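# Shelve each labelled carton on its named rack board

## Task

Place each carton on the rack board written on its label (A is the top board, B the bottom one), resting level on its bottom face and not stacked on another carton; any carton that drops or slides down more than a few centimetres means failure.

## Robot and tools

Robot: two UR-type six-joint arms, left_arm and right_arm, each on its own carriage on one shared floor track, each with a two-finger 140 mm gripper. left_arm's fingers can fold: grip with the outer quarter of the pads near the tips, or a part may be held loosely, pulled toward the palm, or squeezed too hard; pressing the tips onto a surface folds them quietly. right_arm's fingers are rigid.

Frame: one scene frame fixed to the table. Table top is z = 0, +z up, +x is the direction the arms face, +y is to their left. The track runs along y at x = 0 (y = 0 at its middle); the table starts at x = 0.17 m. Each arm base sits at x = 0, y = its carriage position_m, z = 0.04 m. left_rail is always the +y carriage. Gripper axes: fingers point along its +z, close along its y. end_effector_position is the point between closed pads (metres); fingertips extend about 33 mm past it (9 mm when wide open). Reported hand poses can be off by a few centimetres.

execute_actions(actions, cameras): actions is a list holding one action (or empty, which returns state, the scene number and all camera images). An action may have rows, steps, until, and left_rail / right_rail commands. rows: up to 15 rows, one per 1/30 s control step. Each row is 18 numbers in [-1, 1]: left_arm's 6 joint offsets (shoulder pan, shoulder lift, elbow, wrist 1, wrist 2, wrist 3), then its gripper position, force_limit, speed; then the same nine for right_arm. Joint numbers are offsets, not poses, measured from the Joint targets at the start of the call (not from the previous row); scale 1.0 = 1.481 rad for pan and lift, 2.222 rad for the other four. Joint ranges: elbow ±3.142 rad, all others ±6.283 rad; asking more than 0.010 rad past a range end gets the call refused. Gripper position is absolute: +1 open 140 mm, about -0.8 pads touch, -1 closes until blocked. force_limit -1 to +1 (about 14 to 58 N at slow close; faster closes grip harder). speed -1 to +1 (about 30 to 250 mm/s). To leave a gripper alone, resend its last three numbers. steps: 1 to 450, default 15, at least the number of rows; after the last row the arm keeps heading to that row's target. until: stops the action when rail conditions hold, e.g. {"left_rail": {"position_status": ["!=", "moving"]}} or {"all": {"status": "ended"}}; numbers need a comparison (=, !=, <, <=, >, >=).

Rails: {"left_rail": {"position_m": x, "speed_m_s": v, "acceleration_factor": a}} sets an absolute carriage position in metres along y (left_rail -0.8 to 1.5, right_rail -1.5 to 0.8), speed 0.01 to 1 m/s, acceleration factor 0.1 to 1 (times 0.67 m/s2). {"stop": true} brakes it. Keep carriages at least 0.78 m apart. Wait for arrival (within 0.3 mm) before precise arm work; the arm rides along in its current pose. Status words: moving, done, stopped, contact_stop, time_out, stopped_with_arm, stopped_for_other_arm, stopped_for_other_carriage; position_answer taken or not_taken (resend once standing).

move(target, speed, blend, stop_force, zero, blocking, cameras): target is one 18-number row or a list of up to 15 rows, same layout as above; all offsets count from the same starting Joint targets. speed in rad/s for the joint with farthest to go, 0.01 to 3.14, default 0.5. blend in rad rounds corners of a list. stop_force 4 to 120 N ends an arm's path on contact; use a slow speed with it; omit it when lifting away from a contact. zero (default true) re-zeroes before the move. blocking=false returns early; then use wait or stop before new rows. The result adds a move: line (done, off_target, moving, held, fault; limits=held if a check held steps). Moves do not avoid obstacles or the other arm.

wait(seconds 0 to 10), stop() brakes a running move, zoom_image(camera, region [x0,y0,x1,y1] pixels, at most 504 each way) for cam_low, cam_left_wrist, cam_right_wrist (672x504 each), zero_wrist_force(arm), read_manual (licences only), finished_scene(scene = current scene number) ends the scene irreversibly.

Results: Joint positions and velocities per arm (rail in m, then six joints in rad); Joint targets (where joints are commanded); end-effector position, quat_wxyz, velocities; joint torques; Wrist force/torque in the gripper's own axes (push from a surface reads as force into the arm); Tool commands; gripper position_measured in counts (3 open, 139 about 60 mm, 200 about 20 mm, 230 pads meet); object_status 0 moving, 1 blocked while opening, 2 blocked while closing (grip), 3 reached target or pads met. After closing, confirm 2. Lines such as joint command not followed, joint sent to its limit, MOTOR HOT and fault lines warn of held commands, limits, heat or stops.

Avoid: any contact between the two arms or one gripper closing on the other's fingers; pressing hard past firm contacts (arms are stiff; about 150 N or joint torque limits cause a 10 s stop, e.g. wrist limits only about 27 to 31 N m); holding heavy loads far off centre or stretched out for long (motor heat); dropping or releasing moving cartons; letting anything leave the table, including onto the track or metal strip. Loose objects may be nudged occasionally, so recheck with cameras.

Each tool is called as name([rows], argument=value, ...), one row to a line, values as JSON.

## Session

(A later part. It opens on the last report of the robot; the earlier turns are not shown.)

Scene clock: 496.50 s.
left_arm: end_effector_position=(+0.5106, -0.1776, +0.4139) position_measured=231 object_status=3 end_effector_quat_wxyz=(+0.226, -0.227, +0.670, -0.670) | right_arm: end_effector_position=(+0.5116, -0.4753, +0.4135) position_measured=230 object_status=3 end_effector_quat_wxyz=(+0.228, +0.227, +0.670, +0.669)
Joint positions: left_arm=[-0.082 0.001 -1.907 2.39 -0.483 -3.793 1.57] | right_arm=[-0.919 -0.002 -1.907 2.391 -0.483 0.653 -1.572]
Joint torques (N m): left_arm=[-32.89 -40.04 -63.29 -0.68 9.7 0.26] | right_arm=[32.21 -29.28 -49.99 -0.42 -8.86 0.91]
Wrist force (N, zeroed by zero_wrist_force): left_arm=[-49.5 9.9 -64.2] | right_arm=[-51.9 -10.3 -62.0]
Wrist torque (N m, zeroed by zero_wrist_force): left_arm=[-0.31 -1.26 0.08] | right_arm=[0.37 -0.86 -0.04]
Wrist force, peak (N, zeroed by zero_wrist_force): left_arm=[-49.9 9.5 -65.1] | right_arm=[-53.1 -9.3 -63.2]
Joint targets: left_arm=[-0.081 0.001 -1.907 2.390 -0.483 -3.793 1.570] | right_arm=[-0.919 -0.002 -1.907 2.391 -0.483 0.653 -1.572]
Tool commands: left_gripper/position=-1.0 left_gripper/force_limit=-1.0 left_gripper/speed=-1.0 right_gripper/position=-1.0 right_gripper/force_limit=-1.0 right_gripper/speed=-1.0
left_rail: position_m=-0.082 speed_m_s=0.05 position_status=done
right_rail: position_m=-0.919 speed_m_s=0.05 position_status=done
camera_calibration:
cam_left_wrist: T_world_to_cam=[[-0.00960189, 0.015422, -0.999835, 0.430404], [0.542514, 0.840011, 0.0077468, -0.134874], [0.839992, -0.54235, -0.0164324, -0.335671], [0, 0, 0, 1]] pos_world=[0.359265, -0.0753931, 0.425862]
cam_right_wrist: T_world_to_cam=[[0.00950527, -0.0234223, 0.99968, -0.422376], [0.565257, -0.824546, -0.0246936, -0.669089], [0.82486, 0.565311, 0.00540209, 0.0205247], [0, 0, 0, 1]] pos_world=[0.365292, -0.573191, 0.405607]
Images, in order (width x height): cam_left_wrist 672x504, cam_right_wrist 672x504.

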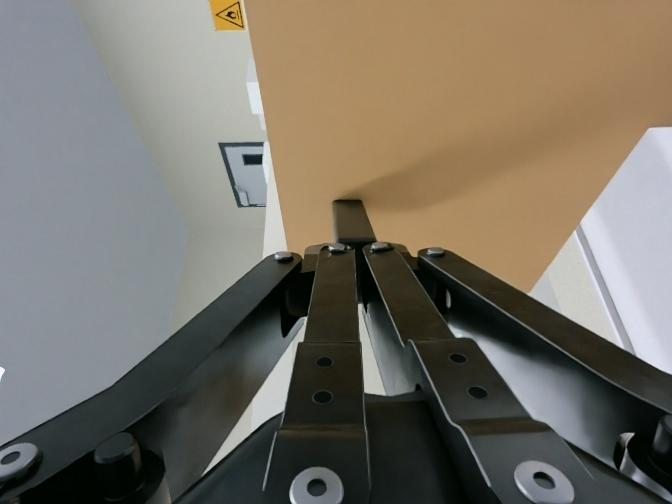

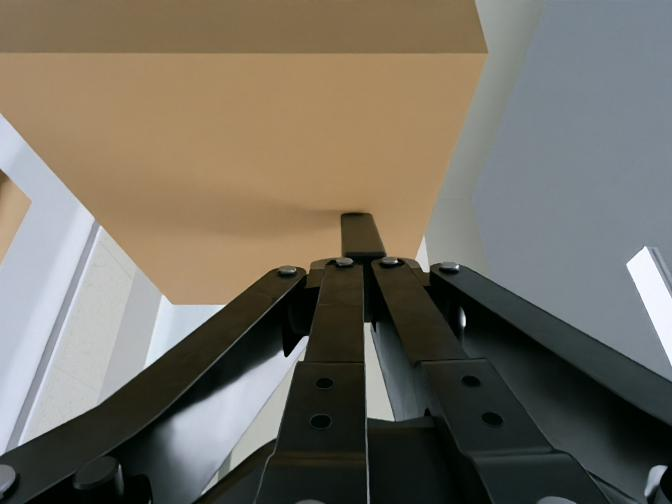

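move([
  [0,0.1038,-0.0302,-0.0392,0,0,-1,-1,-1,0,0.1038,-0.0302,-0.0392,0,0,-1,-1,-1],
  [0,0.1849,-0.0757,-0.0477,0,0,-1,-1,-1,0,0.1849,-0.0757,-0.0477,0,0,-1,-1,-1],
  [0,0.2590,-0.1248,-0.0481,0,0,-1,-1,-1,0,0.2590,-0.1248,-0.0481,0,0,-1,-1,-1],
], speed=0.12, blend=0.02, stop_force=45, cameras=["all"])

Scene clock: 514.57 s.
left_arm: end_effector_position=(+0.7109, -0.1773, +0.3953) position_measured=231 object_status=3 end_effector_quat_wxyz=(+0.227, -0.227, +0.670, -0.670) | right_arm: end_effector_position=(+0.7118, -0.4756, +0.3950) position_measured=230 object_status=3 end_effector_quat_wxyz=(+0.228, +0.227, +0.670, +0.670)
Joint positions: left_arm=[-0.081 0.001 -1.523 2.113 -0.59 -3.793 1.57] | right_arm=[-0.919 -0.002 -1.523 2.113 -0.59 0.653 -1.572]
Joint torques (N m): left_arm=[-37.99 -29.91 -62.42 -7.7 9.57 0.41] | right_arm=[36.81 -42.85 -49.43 -8.4 -8.68 1.06]
Wrist force (N, zeroed by zero_wrist_force): left_arm=[-32.4 7.1 -50.5] | right_arm=[-40.2 -10.7 -47.2]
Wrist torque (N m, zeroed by zero_wrist_force): left_arm=[-0.45 -1.13 0.12] | right_arm=[0.30 -0.62 -0.02]
Wrist force, peak (N, zeroed by zero_wrist_force): left_arm=[-50.0 10.0 -64.5] | right_arm=[-52.5 -10.0 -62.4]
Joint targets: left_arm=[-0.081 0.001 -1.523 2.113 -0.590 -3.793 1.570] | right_arm=[-0.919 -0.002 -1.523 2.113 -0.590 0.653 -1.572]
left_rail: position_m=-0.081 position_m_goal=-0.082 speed_m_s=0.05 position_status=done
right_rail: position_m=-0.919 speed_m_s=0.05 position_status=done
move: done
camera_calibration:
cam_left_wrist: T_world_to_cam=[[-0.0091036, 0.0154609, -0.999839, 0.413451], [0.542516, 0.840007, 0.00804974, -0.243718], [0.839996, -0.542355, -0.0160349, -0.504145], [0, 0, 0, 1]] pos_world=[0.559465, -0.0750932, 0.407263]
cam_right_wrist: T_world_to_cam=[[0.00900581, -0.0234036, 0.999686, -0.405402], [0.56527, -0.824545, -0.0243957, -0.783083], [0.824857, 0.565312, 0.00580364, -0.144494], [0, 0, 0, 1]] pos_world=[0.565491, -0.573491, 0.38701]

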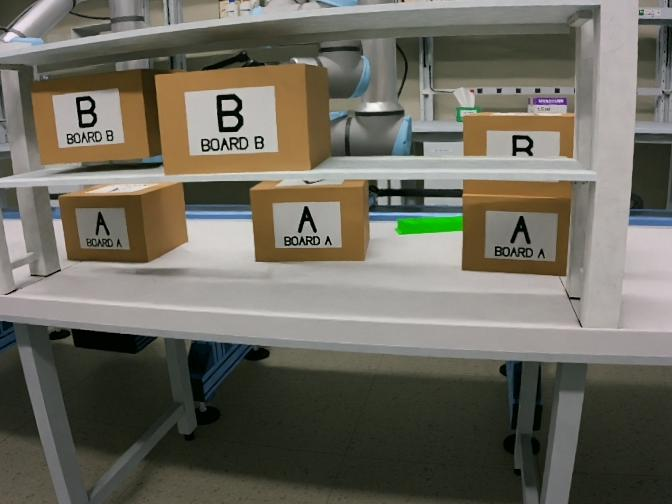

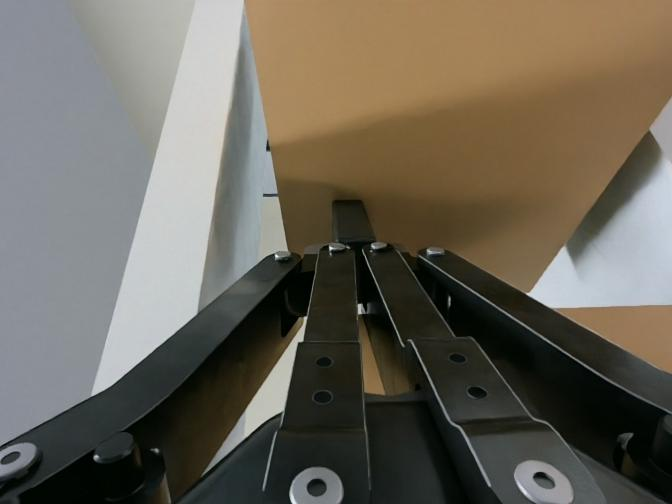

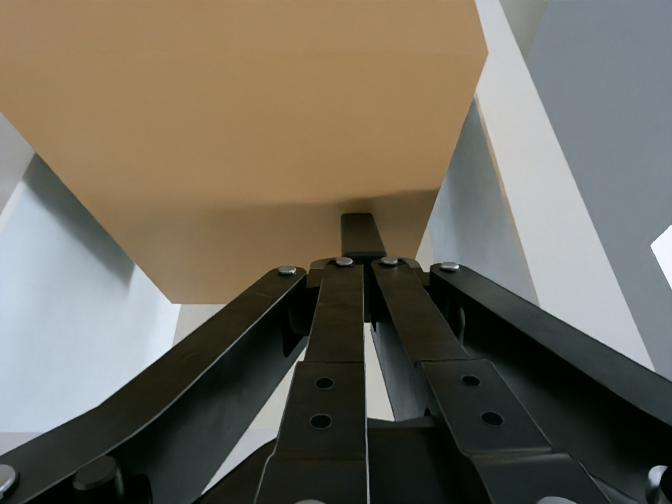

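move(target=[0,0.0179,0.0110,-0.0230,0,0,-1,-1,-1,0,0.0179,0.0110,-0.0230,0,0,-1,-1,-1], speed=0.03, stop_force=15)

execute_actions([
  {"left_rail":{"position_m":-0.056,"acceleration_factor":1},"right_rail":{"position_m":-0.944,"acceleration_factor":1},"steps":100,"until":{"all":{"status":"ended"}}},
], cameras=["all"])

Scene clock: 525.63 s.
left_arm: end_effector_position=(+0.7104, -0.1773, +0.3721) position_measured=231 object_status=3 end_effector_quat_wxyz=(+0.227, -0.226, +0.670, -0.670) | right_arm: end_effector_position=(+0.7114, -0.4756, +0.3722) position_measured=230 object_status=3 end_effector_quat_wxyz=(+0.228, +0.227, +0.670, +0.670)
Joint positions: left_arm=[-0.081 0.001 -1.498 2.136 -0.638 -3.793 1.57] | right_arm=[-0.919 -0.002 -1.499 2.136 -0.638 0.653 -1.572]
Joint torques (N m): left_arm=[-41.47 -67.72 -53.9 1.07 9.94 0.49] | right_arm=[39.37 -58.53 -41.89 1.47 -8.8 1.1]
Wrist force (N, zeroed by zero_wrist_force): left_arm=[-35.6 -2.8 -55.2] | right_arm=[-39.8 2.1 -47.2]
Wrist torque (N m, zeroed by zero_wrist_force): left_arm=[-0.01 -0.97 -0.06] | right_arm=[0.05 -0.72 0.09]
Wrist force, peak (N, zeroed by zero_wrist_force): left_arm=[-32.5 -13.6 -60.3] | right_arm=[-40.4 -10.6 -47.5]
Joint targets: left_arm=[-0.081 0.001 -1.498 2.136 -0.638 -3.793 1.570] | right_arm=[-0.919 -0.002 -1.499 2.136 -0.638 0.653 -1.572]
left_rail: position_m=-0.081 position_m_goal=-0.082 speed_m_s=0.05 position_status=done
right_rail: position_m=-0.919 speed_m_s=0.05 position_status=done
move: contact (left_arm, right_arm)

Scene clock: 526.50 s.
left_arm: end_effector_position=(+0.7104, -0.1519, +0.3721) position_measured=231 object_status=3 end_effector_quat_wxyz=(+0.227, -0.226, +0.670, -0.670) | right_arm: end_effector_position=(+0.7113, -0.5006, +0.3722) position_measured=230 object_status=3 end_effector_quat_wxyz=(+0.228, +0.227, +0.670, +0.670)
Joint positions: left_arm=[-0.056 0.001 -1.498 2.135 -0.638 -3.793 1.57] | right_arm=[-0.944 -0.002 -1.499 2.136 -0.638 0.653 -1.572]
Joint torques (N m): left_arm=[17.96 -67.27 -40.89 -0.21 -4.54 0.16] | right_arm=[-15.35 -55.4 -32.13 -0.3 3.05 1.24]
Wrist force (N, zeroed by zero_wrist_force): left_arm=[5.0 -0.9 1.8] | right_arm=[1.7 3.9 1.2]
Wrist torque (N m, zeroed by zero_wrist_force): left_arm=[-0.06 -0.03 0.03] | right_arm=[0.88 -0.41 0.05]
Wrist force, peak (N, zeroed by zero_wrist_force): left_arm=[-35.7 -1.5 -54.9] | right_arm=[-40.6 1.2 -47.2]
Joint targets: left_arm=[-0.056 0.001 -1.498 2.136 -0.638 -3.793 1.570] | right_arm=[-0.944 -0.002 -1.499 2.136 -0.638 0.653 -1.572]
Tool commands: left_gripper/position=-1.0 left_gripper/force_limit=-1.0 left_gripper/speed=-1.0 right_gripper/position=-1.0 right_gripper/force_limit=-1.0 right_gripper/speed=-1.0
left_rail: position_m=-0.056 speed_m_s=0.05 position_status=done
right_rail: position_m=-0.944 speed_m_s=0.05 position_status=done
camera_calibration:
cam_left_wrist: T_world_to_cam=[[-0.008604, 0.0154982, -0.999843, 0.389582], [0.542589, 0.839957, 0.00835072, -0.264893], [0.839954, -0.542432, -0.0156362, -0.490484], [0, 0, 0, 1]] pos_world=[0.559064, -0.0495934, 0.384064]
cam_right_wrist: T_world_to_cam=[[0.00858785, -0.0233269, 0.999691, -0.382913], [0.565281, -0.824546, -0.0240961, -0.804142], [0.824854, 0.565313, 0.0061052, -0.130006], [0, 0, 0, 1]] pos_world=[0.565091, -0.59849, 0.364211]

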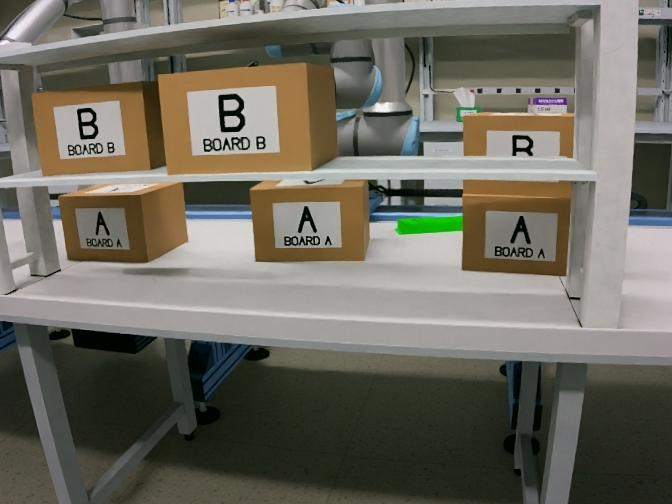

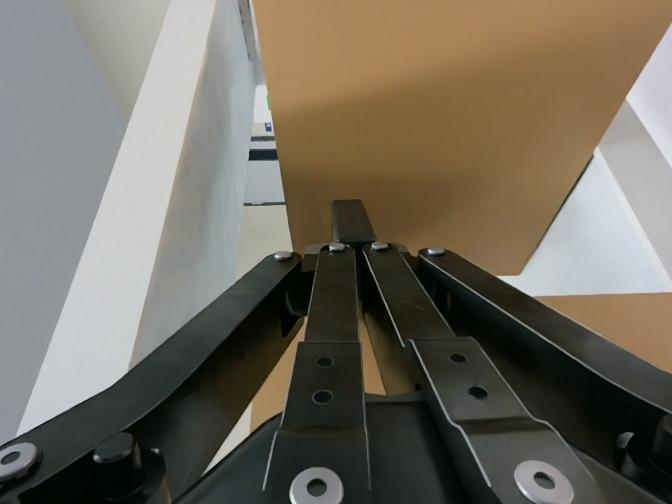

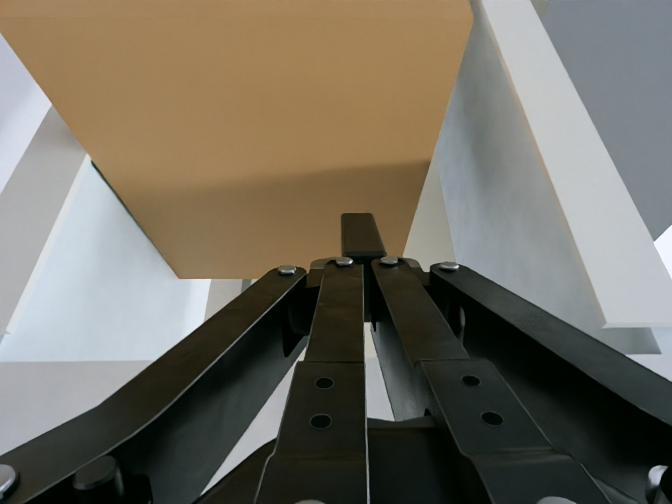

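move([
  [0,-0.1031,0.069,0,0,0,-1,-1,-1,0,-0.1031,0.069,0,0,0,-1,-1,-1],
  [0,-0.4011,0.1175,0.1499,0,0,-1,-1,-1,0,-0.4011,0.1175,0.1499,0,0,-1,-1,-1],
], blend=0.03)

execute_actions([
  {"left_rail":{"position_m":0.75,"speed_m_s":0.6},"right_rail":{"position_m":-0.798,"speed_m_s":0.6},"steps":150,"until":{"all":{"status":"ended"}}},
])

move([
  [0,0,0,0,0,0,-1,-1,-1,0,0.288,0.0086,-0.2006,0,0,-1,-1,-1],
  [0,0,0,0,0,0,-1,-1,-1,0,0.4028,-0.0667,-0.2017,0,0,-1,-1,-1],
], speed=[0.4,0.12], stop_force=50, cameras=["all"])

Scene clock: 542.17 s.
left_arm: end_effector_position=(+0.4467, -0.1521, +0.4611) position_measured=231 object_status=3 end_effector_quat_wxyz=(+0.227, -0.226, +0.670, -0.670) | right_arm: end_effector_position=(+0.4477, -0.5002, +0.4610) position_measured=230 object_status=3 end_effector_quat_wxyz=(+0.228, +0.227, +0.670, +0.670)
Joint positions: left_arm=[-0.056 0.001 -2.092 2.397 -0.305 -3.793 1.57] | right_arm=[-0.944 -0.002 -2.093 2.397 -0.305 0.653 -1.572]
Joint torques (N m): left_arm=[-0.69 -20.71 -37.08 1.72 1.57 0.03] | right_arm=[6.12 -11.11 -34.14 0.96 2.81 1.03]
Wrist force (N, zeroed by zero_wrist_force): left_arm=[0.0 -0.3 -0.3] | right_arm=[1.8 4.4 1.0]
Wrist torque (N m, zeroed by zero_wrist_force): left_arm=[-0.10 -0.01 0.01] | right_arm=[0.98 -0.39 0.00]
Wrist force, peak (N, zeroed by zero_wrist_force): left_arm=[5.5 -2.3 2.1] | right_arm=[3.7 5.0 -0.5]
Joint targets: left_arm=[-0.056 0.001 -2.092 2.397 -0.305 -3.793 1.570] | right_arm=[-0.944 -0.002 -2.093 2.397 -0.305 0.653 -1.572]
left_rail: position_m=-0.056 speed_m_s=0.05 position_status=done
right_rail: position_m=-0.944 speed_m_s=0.05 position_status=done
move: done

Scene clock: 544.70 s.
left_arm: end_effector_position=(+0.4466, +0.6538, +0.4611) position_measured=231 object_status=3 end_effector_quat_wxyz=(+0.227, -0.226, +0.670, -0.670) | right_arm: end_effector_position=(+0.4476, -0.3542, +0.4610) position_measured=230 object_status=3 end_effector_quat_wxyz=(+0.228, +0.227, +0.670, +0.670)
Joint positions: left_arm=[0.75 0.001 -2.092 2.397 -0.305 -3.793 1.57] | right_arm=[-0.798 -0.002 -2.093 2.397 -0.305 0.653 -1.572]
Joint torques (N m): left_arm=[-10.26 -23.48 -43.01 0.42 1.47 -0.11] | right_arm=[10.13 -10.79 -38.41 0.42 2.85 0.76]
Wrist force (N, zeroed by zero_wrist_force): left_arm=[-0.1 -0.2 -0.3] | right_arm=[1.9 4.3 0.9]
Wrist torque (N m, zeroed by zero_wrist_force): left_arm=[-0.05 0.03 0.00] | right_arm=[0.93 -0.42 0.00]
Wrist force, peak (N, zeroed by zero_wrist_force): left_arm=[-1.0 -0.4 -1.5] | right_arm=[2.6 4.6 1.7]
Joint targets: left_arm=[0.750 0.001 -2.092 2.397 -0.305 -3.793 1.570] | right_arm=[-0.798 -0.002 -2.093 2.397 -0.305 0.653 -1.572]
Tool commands: left_gripper/position=-1.0 left_gripper/force_limit=-1.0 left_gripper/speed=-1.0 right_gripper/position=-1.0 right_gripper/force_limit=-1.0 right_gripper/speed=-1.0
left_rail: position_m=0.750 speed_m_s=0.60 position_status=done
right_rail: position_m=-0.798 speed_m_s=0.60 position_status=done

Scene clock: 548.37 s.
left_arm: end_effector_position=(+0.4466, +0.6538, +0.4611) position_measured=231 object_status=3 end_effector_quat_wxyz=(+0.227, -0.226, +0.670, -0.670) | right_arm: end_effector_position=(+0.6707, -0.3546, +0.3214) position_measured=230 object_status=3 end_effector_quat_wxyz=(+0.228, +0.227, +0.670, +0.670)
Joint positions: left_arm=[0.75 0.001 -2.092 2.397 -0.305 -3.793 1.57] | right_arm=[-0.798 -0.002 -1.496 2.249 -0.753 0.653 -1.572]
Joint torques (N m): left_arm=[-11.46 -21.33 -51.35 -0.58 1.48 -0.08] | right_arm=[-3.73 -29.47 -40.6 -5.28 2.5 0.93]
Wrist force (N, zeroed by zero_wrist_force): left_arm=[-0.1 -0.5 -0.5] | right_arm=[6.9 8.7 -3.3]
Wrist torque (N m, zeroed by zero_wrist_force): left_arm=[-0.12 0.01 0.01] | right_arm=[0.69 -0.23 0.01]
Wrist force, peak (N, zeroed by zero_wrist_force): left_arm=[-0.2 -0.6 -0.8] | right_arm=[6.8 9.2 -3.4]
Joint targets: left_arm=[0.750 0.001 -2.092 2.397 -0.305 -3.793 1.570] | right_arm=[-0.798 -0.002 -1.496 2.249 -0.753 0.653 -1.572]
left_rail: position_m=0.750 speed_m_s=0.60 position_status=done
right_rail: position_m=-0.798 speed_m_s=0.60 position_status=done
move: done
camera_calibration:
cam_left_wrist: T_world_to_cam=[[-0.00865887, 0.0154155, -0.999844, 0.463791], [0.542516, 0.840005, 0.00825277, -0.799222], [0.840001, -0.54236, -0.0156366, 0.169456], [0, 0, 0, 1]] pos_world=[0.295264, 0.756107, 0.472964]
cam_right_wrist: T_world_to_cam=[[0.00886671, -0.0233783, 0.999687, -0.32854], [0.565274, -0.824546, -0.0242962, -0.661909], [0.824856, 0.565312, 0.00590415, -0.178599], [0, 0, 0, 1]] pos_world=[0.524391, -0.45249, 0.31341]

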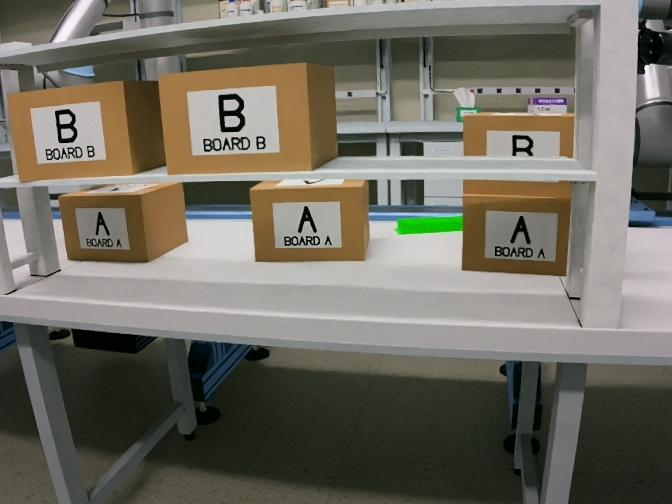

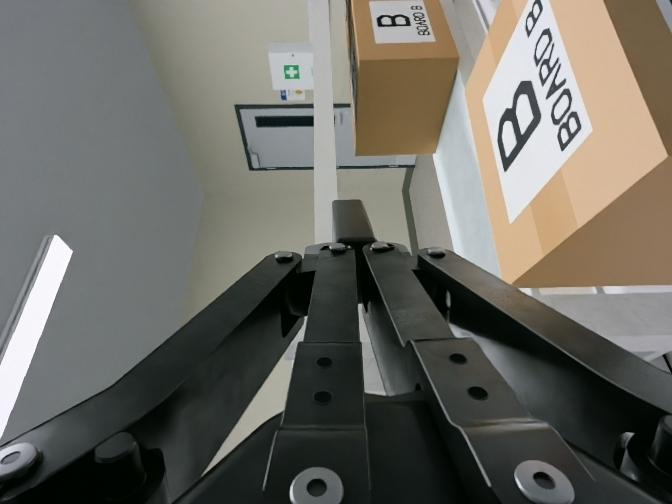

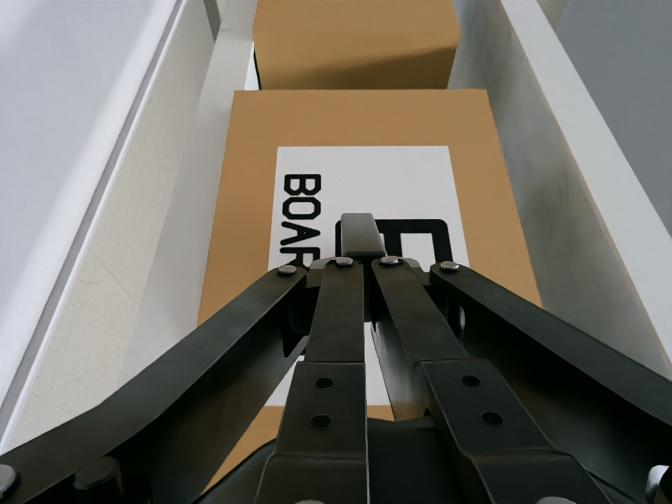

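move([
  [0,0,0,0,0,0,-1,-1,-1,0,-0.1148,0.0753,0.0011,0,0,-1,-1,-1],
  [0,0,0,0,0,0,-1,-1,-1,0,-0.4025,0.0667,0.2017,0,0,-1,-1,-1],
], blend=0.03)

execute_actions([
  {"left_rail":{"position_m":0.75},"right_rail":{"position_m":-0.15},"steps":150,"until":{"all":{"status":"ended"}}},
])

move(target=[0,0.2154,0.0782,-0.2218,0,0,-1,-1,-1,0,0.2154,0.0782,-0.2218,0,0,-1,-1,-1], cameras=["cam_left_wrist","cam_right_wrist"])

zero_wrist_force(arm="left_arm")

zero_wrist_force(arm="right_arm")

execute_actions([
  {"left_rail":{"position_m":0.72,"speed_m_s":0.03},"right_rail":{"position_m":-0.12,"speed_m_s":0.03},"steps":150,"until":{"all":{"status":"ended"}}},
], cameras=["cam_left_wrist","cam_right_wrist"])

Scene clock: 565.93 s.
left_arm: end_effector_position=(+0.4466, +0.6538, +0.4611) position_measured=231 object_status=3 end_effector_quat_wxyz=(+0.227, -0.226, +0.670, -0.670) | right_arm: end_effector_position=(+0.4478, -0.3542, +0.4608) position_measured=230 object_status=3 end_effector_quat_wxyz=(+0.228, +0.227, +0.670, +0.669)
Joint positions: left_arm=[0.75 0.001 -2.092 2.397 -0.305 -3.793 1.57] | right_arm=[-0.798 -0.002 -2.092 2.397 -0.305 0.653 -1.572]
Joint torques (N m): left_arm=[-12.97 -18.09 -59.29 -2.88 1.76 -0.01] | right_arm=[5.76 -11.02 -48.88 1.78 2.27 1.2]
Wrist force (N, zeroed by zero_wrist_force): left_arm=[-0.1 0.0 -0.4] | right_arm=[0.9 4.4 0.9]
Wrist torque (N m, zeroed by zero_wrist_force): left_arm=[-0.03 0.02 0.01] | right_arm=[0.97 -0.18 0.01]
Wrist force, peak (N, zeroed by zero_wrist_force): left_arm=[0.0 -0.3 -0.8] | right_arm=[7.1 9.3 -3.4]
Joint targets: left_arm=[0.750 0.001 -2.092 2.397 -0.305 -3.793 1.570] | right_arm=[-0.798 -0.002 -2.093 2.397 -0.305 0.653 -1.572]
left_rail: position_m=0.750 speed_m_s=0.60 position_status=done
right_rail: position_m=-0.798 speed_m_s=0.60 position_status=done
move: done

Scene clock: 568.20 s.
left_arm: end_effector_position=(+0.4466, +0.6538, +0.4611) position_measured=231 object_status=3 end_effector_quat_wxyz=(+0.227, -0.226, +0.670, -0.670) | right_arm: end_effector_position=(+0.4477, +0.2938, +0.4609) position_measured=230 object_status=3 end_effector_quat_wxyz=(+0.228, +0.227, +0.670, +0.669)
Joint positions: left_arm=[0.75 0.001 -2.092 2.397 -0.305 -3.793 1.57] | right_arm=[-0.15 -0.002 -2.093 2.397 -0.305 0.653 -1.572]
Joint torques (N m): left_arm=[-12.44 -15.54 -59.02 -2.42 1.62 -0.17] | right_arm=[9.18 -12.04 -45.66 0.5 1.79 1.07]
Wrist force (N, zeroed by zero_wrist_force): left_arm=[0.1 -0.3 -0.5] | right_arm=[1.1 4.8 0.8]
Wrist torque (N m, zeroed by zero_wrist_force): left_arm=[-0.06 -0.04 0.01] | right_arm=[1.03 -0.22 0.01]
Wrist force, peak (N, zeroed by zero_wrist_force): left_arm=[0.0 -0.6 -0.7] | right_arm=[1.7 4.9 1.8]
Joint targets: left_arm=[0.750 0.001 -2.092 2.397 -0.305 -3.793 1.570] | right_arm=[-0.150 -0.002 -2.093 2.397 -0.305 0.653 -1.572]
Tool commands: left_gripper/position=-1.0 left_gripper/force_limit=-1.0 left_gripper/speed=-1.0 right_gripper/position=-1.0 right_gripper/force_limit=-1.0 right_gripper/speed=-1.0
left_rail: position_m=0.750 speed_m_s=0.60 position_status=done
right_rail: position_m=-0.150 speed_m_s=0.60 position_status=done

Scene clock: 569.80 s.
left_arm: end_effector_position=(+0.4828, +0.6539, +0.2925) position_measured=231 object_status=3 end_effector_quat_wxyz=(+0.227, -0.226, +0.670, -0.670) | right_arm: end_effector_position=(+0.4838, +0.2938, +0.2923) position_measured=230 object_status=3 end_effector_quat_wxyz=(+0.228, +0.227, +0.670, +0.669)
Joint positions: left_arm=[0.75 0.001 -1.774 2.57 -0.798 -3.793 1.57] | right_arm=[-0.15 -0.002 -1.774 2.571 -0.797 0.653 -1.572]
Joint torques (N m): left_arm=[-11.3 5.1 -24.12 -4.77 1.57 -0.17] | right_arm=[9.4 -3.29 -22.44 -6.47 1.62 1.02]
Wrist force (N, zeroed by zero_wrist_force): left_arm=[-0.1 -0.2 -0.2] | right_arm=[1.0 4.3 0.9]
Wrist torque (N m, zeroed by zero_wrist_force): left_arm=[-0.04 0.02 0.01] | right_arm=[0.99 -0.21 0.07]
Wrist force, peak (N, zeroed by zero_wrist_force): left_arm=[0.6 -2.2 -1.0] | right_arm=[1.7 6.1 0.6]
Joint targets: left_arm=[0.750 0.001 -1.773 2.570 -0.798 -3.793 1.570] | right_arm=[-0.150 -0.002 -1.773 2.571 -0.797 0.653 -1.572]
left_rail: position_m=0.750 speed_m_s=0.60 position_status=done
right_rail: position_m=-0.150 speed_m_s=0.60 position_status=done
move: done
camera_calibration:
cam_left_wrist: T_world_to_cam=[[-0.00865887, 0.0154155, -0.999844, 0.295531], [0.542516, 0.840005, 0.00825277, -0.81747], [0.840001, -0.54236, -0.0156366, 0.136411], [0, 0, 0, 1]] pos_world=[0.331464, 0.756107, 0.304364]
cam_right_wrist: T_world_to_cam=[[0.00900581, -0.0234036, 0.999686, -0.282675], [0.56527, -0.824545, -0.0243957, -0.0223015], [0.824857, 0.565312, 0.00580364, -0.390782], [0, 0, 0, 1]] pos_world=[0.337491, 0.195909, 0.28431]
Images, in order (width x height): cam_left_wrist 672x504, cam_right_wrist 672x504.

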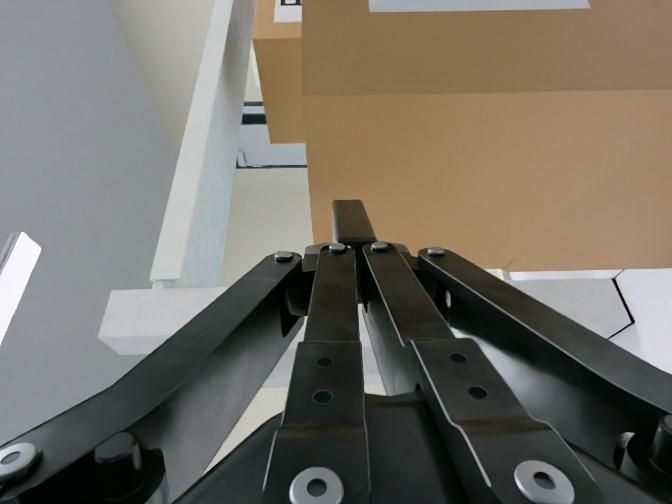

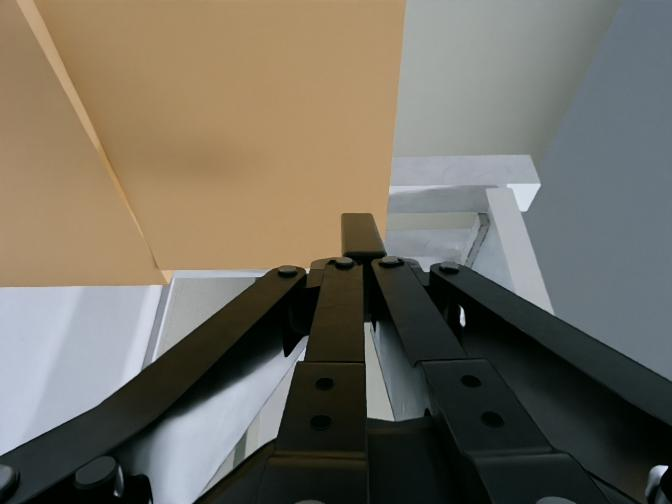

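Wrist force sensor zeroed.

Wrist force sensor zeroed.

Scene clock: 571.10 s.
left_arm: end_effector_position=(+0.4828, +0.6239, +0.2924) position_measured=231 object_status=3 end_effector_quat_wxyz=(+0.227, -0.226, +0.670, -0.670) | right_arm: end_effector_position=(+0.4838, +0.3238, +0.2922) position_measured=230 object_status=3 end_effector_quat_wxyz=(+0.228, +0.227, +0.670, +0.669)
Joint positions: left_arm=[0.72 0.001 -1.773 2.57 -0.798 -3.793 1.57] | right_arm=[-0.12 -0.002 -1.773 2.571 -0.797 0.653 -1.572]
Joint torques (N m): left_arm=[-14.01 6.04 -29.5 -4.09 1.59 -0.04] | right_arm=[9.65 -3.81 -22.13 -5.7 1.69 1.12]
Wrist force (N, zeroed by zero_wrist_force): left_arm=[-2.0 0.2 -3.6] | right_arm=[-0.1 -0.4 -0.2]
Wrist torque (N m, zeroed by zero_wrist_force): left_arm=[0.03 -0.07 0.00] | right_arm=[-0.07 0.02 0.00]
Wrist force, peak (N, zeroed by zero_wrist_force): left_arm=[-3.3 -0.2 -4.4] | right_arm=[-0.8 -0.1 -0.6]
Joint targets: left_arm=[0.720 0.001 -1.773 2.570 -0.798 -3.793 1.570] | right_arm=[-0.120 -0.002 -1.773 2.571 -0.797 0.653 -1.572]
Tool commands: left_gripper/position=-1.0 left_gripper/force_limit=-1.0 left_gripper/speed=-1.0 right_gripper/position=-1.0 right_gripper/force_limit=-1.0 right_gripper/speed=-1.0
left_rail: position_m=0.720 speed_m_s=0.03 position_status=done
right_rail: position_m=-0.120 speed_m_s=0.03 position_status=done
camera_calibration:
cam_left_wrist: T_world_to_cam=[[-0.00865887, 0.0154155, -0.999844, 0.295993], [0.542516, 0.840005, 0.00825277, -0.79227], [0.840001, -0.54236, -0.0156366, 0.12014], [0, 0, 0, 1]] pos_world=[0.331464, 0.726107, 0.304364]
cam_right_wrist: T_world_to_cam=[[0.00900581, -0.0234036, 0.999686, -0.281975], [0.56527, -0.824545, -0.0243957, 0.00235239], [0.824857, 0.565312, 0.00580364, -0.407685], [0, 0, 0, 1]] pos_world=[0.337491, 0.225809, 0.28431]
Images, in order (width x height): cam_left_wrist 672x504, cam_right_wrist 672x504.

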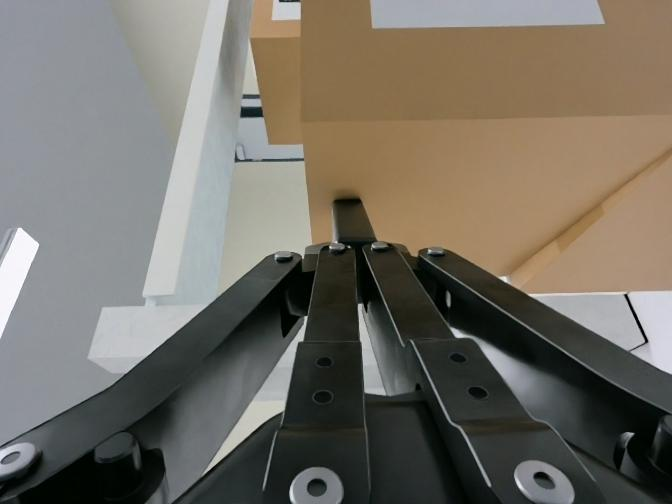

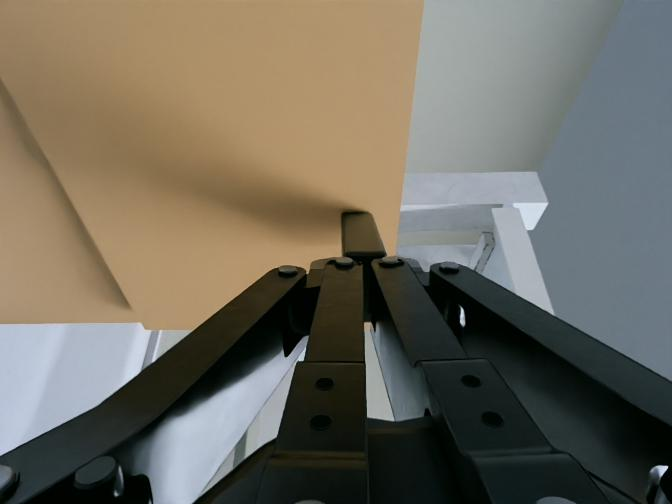

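execute_actions([
  {"right_rail":{"position_m":-0.112},"steps":100,"until":{"all":{"status":"ended"}}},
])

execute_actions([
  {"right_rail":{"position_m":-0.106},"steps":100,"until":{"all":{"status":"ended"}}},
], cameras=["cam_left_wrist","cam_right_wrist"])

Scene clock: 575.97 s.
left_arm: end_effector_position=(+0.4829, +0.6239, +0.2924) position_measured=231 object_status=3 end_effector_quat_wxyz=(+0.227, -0.226, +0.670, -0.670) | right_arm: end_effector_position=(+0.4839, +0.3317, +0.2922) position_measured=230 object_status=3 end_effector_quat_wxyz=(+0.228, +0.227, +0.670, +0.669)
Joint positions: left_arm=[0.72 0.001 -1.773 2.57 -0.798 -3.793 1.57] | right_arm=[-0.112 -0.002 -1.773 2.571 -0.797 0.653 -1.572]
Joint torques (N m): left_arm=[-10.02 2.61 -46.73 0.11 9.18 0.4] | right_arm=[11.2 -4.92 -27.31 -3.37 -10.31 1.12]
Wrist force (N, zeroed by zero_wrist_force): left_arm=[-30.4 -0.6 -42.5] | right_arm=[-34.5 3.9 -45.2]
Wrist torque (N m, zeroed by zero_wrist_force): left_arm=[0.00 -0.73 0.00] | right_arm=[-0.11 -0.43 0.03]
Wrist force, peak (N, zeroed by zero_wrist_force): left_arm=[-30.4 -0.6 -42.5] | right_arm=[-34.5 3.9 -45.2]
Joint targets: left_arm=[0.720 0.001 -1.773 2.570 -0.798 -3.793 1.570] | right_arm=[-0.112 -0.002 -1.773 2.571 -0.797 0.653 -1.572]
Tool commands: left_gripper/position=-1.0 left_gripper/force_limit=-1.0 left_gripper/speed=-1.0 right_gripper/position=-1.0 right_gripper/force_limit=-1.0 right_gripper/speed=-1.0
left_rail: position_m=0.720 speed_m_s=0.03 position_status=done
right_rail: position_m=-0.112 speed_m_s=0.03 position_status=done

Scene clock: 586.30 s.
left_arm: end_effector_position=(+0.4834, +0.6248, +0.2924) position_measured=231 object_status=3 end_effector_quat_wxyz=(+0.228, -0.227, +0.669, -0.670) | right_arm: end_effector_position=(+0.4848, +0.3341, +0.2922) position_measured=230 object_status=3 end_effector_quat_wxyz=(+0.229, +0.228, +0.669, +0.669)
Joint positions: left_arm=[0.72 0.002 -1.773 2.57 -0.798 -3.795 1.57] | right_arm=[-0.109 -0.003 -1.773 2.571 -0.797 0.655 -1.572]
Joint torques (N m): left_arm=[-35.16 -16.46 -36.22 -1.45 12.46 0.01] | right_arm=[32.6 -18.92 -30.69 -1.7 -12.15 0.42]
Wrist force (N, zeroed by zero_wrist_force): left_arm=[-44.5 1.8 -56.7] | right_arm=[-47.0 -0.4 -53.0]
Wrist torque (N m, zeroed by zero_wrist_force): left_arm=[-0.06 -1.13 0.03] | right_arm=[-0.01 -0.71 -0.02]
Wrist force, peak (N, zeroed by zero_wrist_force): left_arm=[-80.4 -1.8 -105.7] | right_arm=[-86.3 3.8 -104.7]
Joint targets: left_arm=[0.720 0.002 -1.773 2.570 -0.798 -3.795 1.570] | right_arm=[-0.109 -0.003 -1.773 2.571 -0.797 0.655 -1.572]
Tool commands: left_gripper/position=-1.0 left_gripper/force_limit=-1.0 left_gripper/speed=-1.0 right_gripper/position=-1.0 right_gripper/force_limit=-1.0 right_gripper/speed=-1.0
TORQUE FAULT: the external load on joint 6 (wrist 2) of the left arm reached its load limit, and that arm stopped for 10 seconds. TORQUE FAULT: the external load on joint 6 (wrist 2) of the right arm reached its load limit, and that arm stopped for 10 seconds. A torque fault puts only its own arm into a fault stop. Those arms' remaining commands of this call were not run. Those arms' targets are now where they stood when their stops ended, not their last commands. Those arms keep their grips as last carried out and accept commands again: back off and push less far. Each of those arms stops again whenever a joint's load reaches its limit.
left_rail: position_m=0.720 speed_m_s=0.03 position_status=done
right_rail: position_m=-0.109 speed_m_s=0.03 position_status=stopped_with_arm position_answer=taken
camera_calibration:
cam_left_wrist: T_world_to_cam=[[-0.00870314, 0.0153876, -0.999844, 0.296024], [0.540091, 0.841566, 0.00825051, -0.793101], [0.841562, -0.539935, -0.015635, 0.117831], [0, 0, 0, 1]] pos_world=[0.331761, 0.726513, 0.304364]
cam_right_wrist: T_world_to_cam=[[0.00893639, -0.0234294, 0.999686, -0.281597], [0.562843, -0.826204, -0.0243949, 0.0121405], [0.826516, 0.562884, 0.00580379, -0.414408], [0, 0, 0, 1]] pos_world=[0.338198, 0.236697, 0.28421]
Images, in order (width x height): cam_left_wrist 672x504, cam_right_wrist 672x504.

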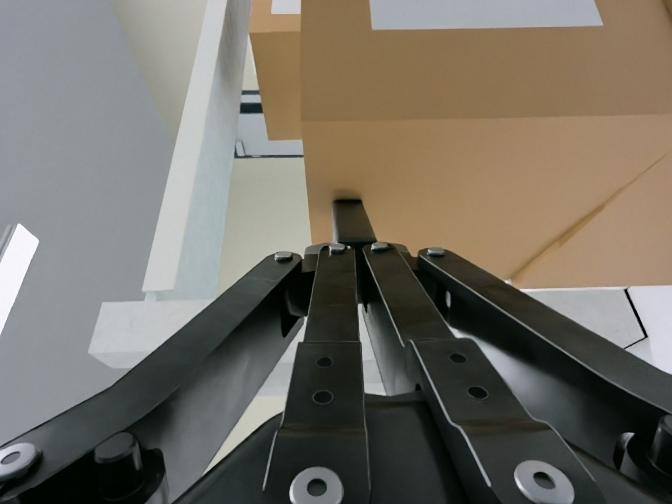

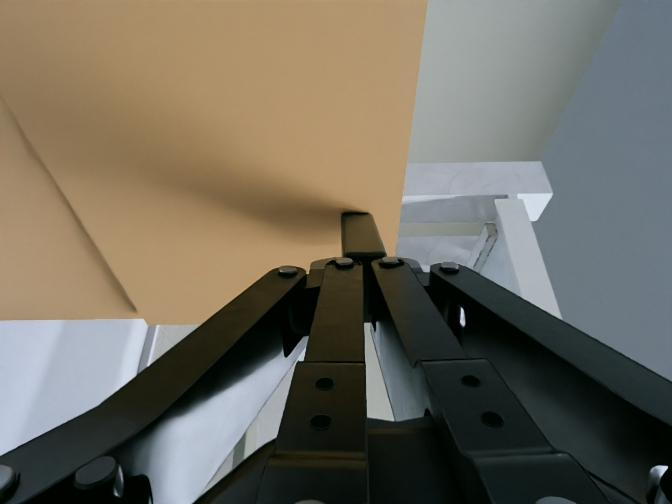

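move([
  [0,-0.0694,-0.0266,0.0728,0,0,-1,-1,-1,0,-0.0694,-0.0266,0.0728,0,0,-1,-1,-1],
  [0,-0.1167,-0.0541,0.1319,0,0,-1,-1,-1,0,-0.1167,-0.0541,0.1319,0,0,-1,-1,-1],
], speed=0.15, blend=0.02, cameras=["all"])

Scene clock: 599.17 s.
left_arm: end_effector_position=(+0.4831, +0.6248, +0.3950) position_measured=231 object_status=3 end_effector_quat_wxyz=(+0.228, -0.227, +0.669, -0.670) | right_arm: end_effector_position=(+0.4845, +0.3341, +0.3948) position_measured=230 object_status=3 end_effector_quat_wxyz=(+0.229, +0.228, +0.669, +0.669)
Joint positions: left_arm=[0.72 0.002 -1.946 2.45 -0.505 -3.795 1.57] | right_arm=[-0.109 -0.003 -1.946 2.45 -0.505 0.655 -1.572]
Joint torques (N m): left_arm=[-46.16 -37.19 -62.42 -0.07 18.9 -0.07] | right_arm=[45.17 -27.85 -52.27 -0.44 -23.18 0.42]
Wrist force (N, zeroed by zero_wrist_force): left_arm=[-43.9 7.7 -57.1] | right_arm=[-47.1 -8.1 -55.1]
Wrist torque (N m, zeroed by zero_wrist_force): left_arm=[-0.28 -0.96 0.00] | right_arm=[0.39 -0.64 -0.06]
Wrist force, peak (N, zeroed by zero_wrist_force): left_arm=[-44.3 8.1 -58.2] | right_arm=[-47.5 -9.7 -55.9]
Joint targets: left_arm=[0.720 0.002 -1.946 2.450 -0.505 -3.795 1.570] | right_arm=[-0.109 -0.003 -1.946 2.450 -0.504 0.655 -1.572]
left_rail: position_m=0.720 speed_m_s=0.03 position_status=done
right_rail: position_m=-0.109 speed_m_s=0.03 position_status=stopped_with_arm position_answer=taken
move: done
camera_calibration:
cam_left_wrist: T_world_to_cam=[[-0.00878722, 0.0154417, -0.999842, 0.398593], [0.540092, 0.841566, 0.00825059, -0.793785], [0.84156, -0.539934, -0.015735, 0.119728], [0, 0, 0, 1]] pos_world=[0.331461, 0.726512, 0.406964]
cam_right_wrist: T_world_to_cam=[[0.00893639, -0.0234294, 0.999686, -0.384164], [0.562843, -0.826204, -0.0243949, 0.0147297], [0.826516, 0.562884, 0.00580379, -0.4147], [0, 0, 0, 1]] pos_world=[0.337898, 0.236597, 0.38681]

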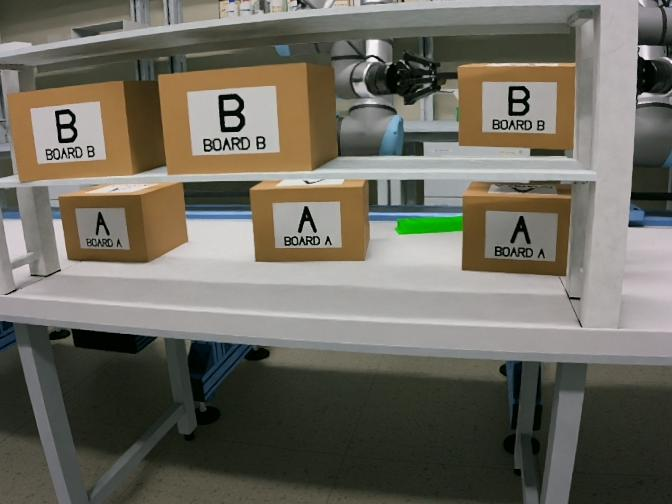

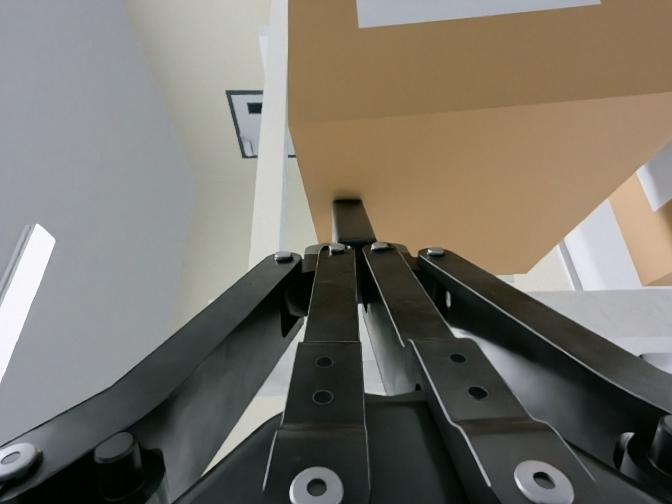

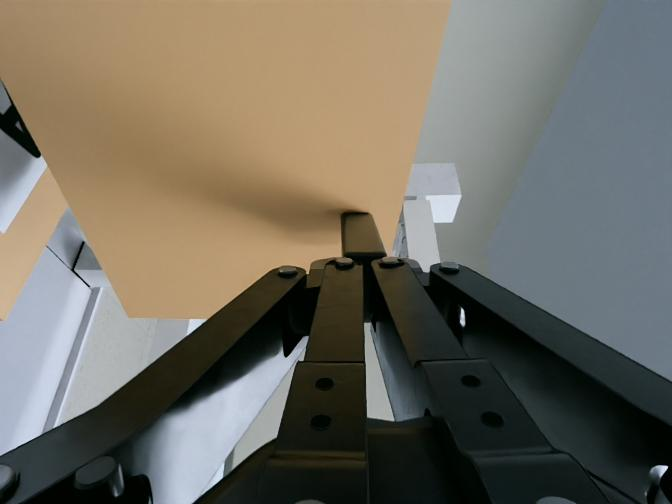

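execute_actions([
  {"left_rail":{"position_m":0.575,"speed_m_s":0.05,"acceleration_factor":0.1},"right_rail":{"position_m":-0.254,"speed_m_s":0.05,"acceleration_factor":0.1},"steps":250,"until":{"all":{"status":"ended"}}},
], cameras=["cam_left_wrist","cam_right_wrist"])

Scene clock: 612.17 s.
left_arm: end_effector_position=(+0.4831, +0.4798, +0.3951) position_measured=231 object_status=3 end_effector_quat_wxyz=(+0.228, -0.227, +0.669, -0.670) | right_arm: end_effector_position=(+0.4845, +0.1889, +0.3949) position_measured=230 object_status=3 end_effector_quat_wxyz=(+0.229, +0.228, +0.669, +0.669)
Joint positions: left_arm=[0.575 0.002 -1.946 2.45 -0.505 -3.795 1.57] | right_arm=[-0.254 -0.003 -1.946 2.45 -0.504 0.655 -1.572]
Joint torques (N m): left_arm=[-32.97 -36.21 -60.48 -0.26 8.64 -0.35] | right_arm=[35.24 -25.31 -51.03 -0.14 -19.96 0.27]
Wrist force (N, zeroed by zero_wrist_force): left_arm=[-41.0 7.5 -54.5] | right_arm=[-44.4 -8.7 -51.9]
Wrist torque (N m, zeroed by zero_wrist_force): left_arm=[-0.33 -1.02 -0.01] | right_arm=[0.30 -0.66 -0.06]
Wrist force, peak (N, zeroed by zero_wrist_force): left_arm=[-47.4 8.7 -61.9] | right_arm=[-51.0 -9.7 -59.5]
Joint targets: left_arm=[0.575 0.002 -1.946 2.450 -0.505 -3.795 1.570] | right_arm=[-0.254 -0.003 -1.946 2.450 -0.504 0.655 -1.572]
Tool commands: left_gripper/position=-1.0 left_gripper/force_limit=-1.0 left_gripper/speed=-1.0 right_gripper/position=-1.0 right_gripper/force_limit=-1.0 right_gripper/speed=-1.0
left_rail: position_m=0.575 speed_m_s=0.05 position_status=done
right_rail: position_m=-0.254 speed_m_s=0.05 position_status=done
camera_calibration:
cam_left_wrist: T_world_to_cam=[[-0.00870314, 0.0153876, -0.999844, 0.400837], [0.540091, 0.841566, 0.00825051, -0.671758], [0.841562, -0.539935, -0.015635, 0.0413969], [0, 0, 0, 1]] pos_world=[0.331461, 0.581513, 0.406964]
cam_right_wrist: T_world_to_cam=[[0.00893639, -0.0234294, 0.999686, -0.387666], [0.562843, -0.826204, -0.0243949, -0.105233], [0.826516, 0.562884, 0.00580379, -0.332969], [0, 0, 0, 1]] pos_world=[0.337898, 0.0913966, 0.38691]
Images, in order (width x height): cam_left_wrist 672x504, cam_right_wrist 672x504.

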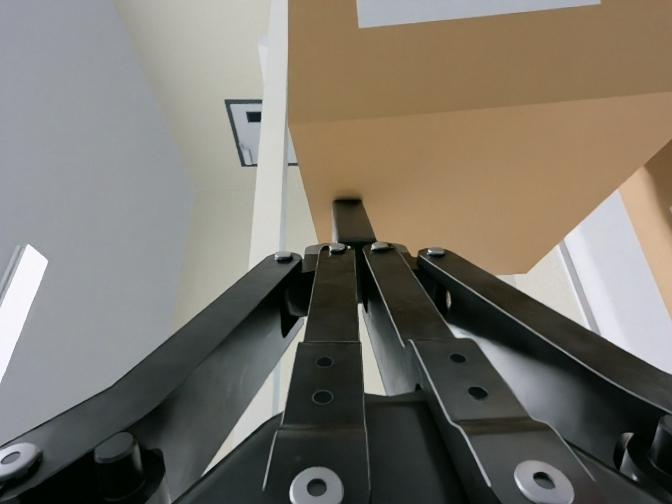

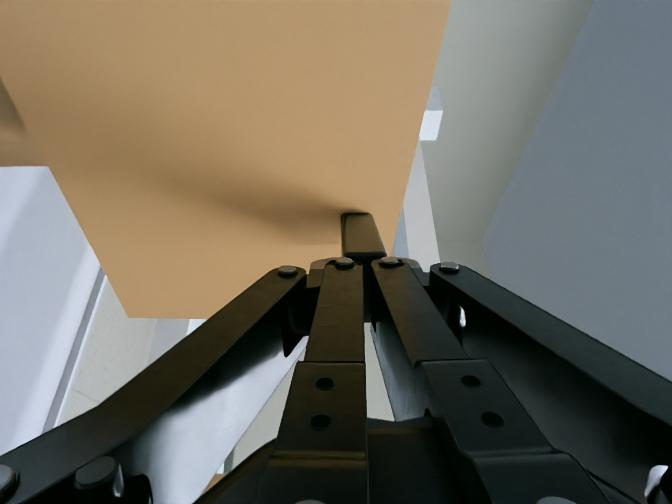

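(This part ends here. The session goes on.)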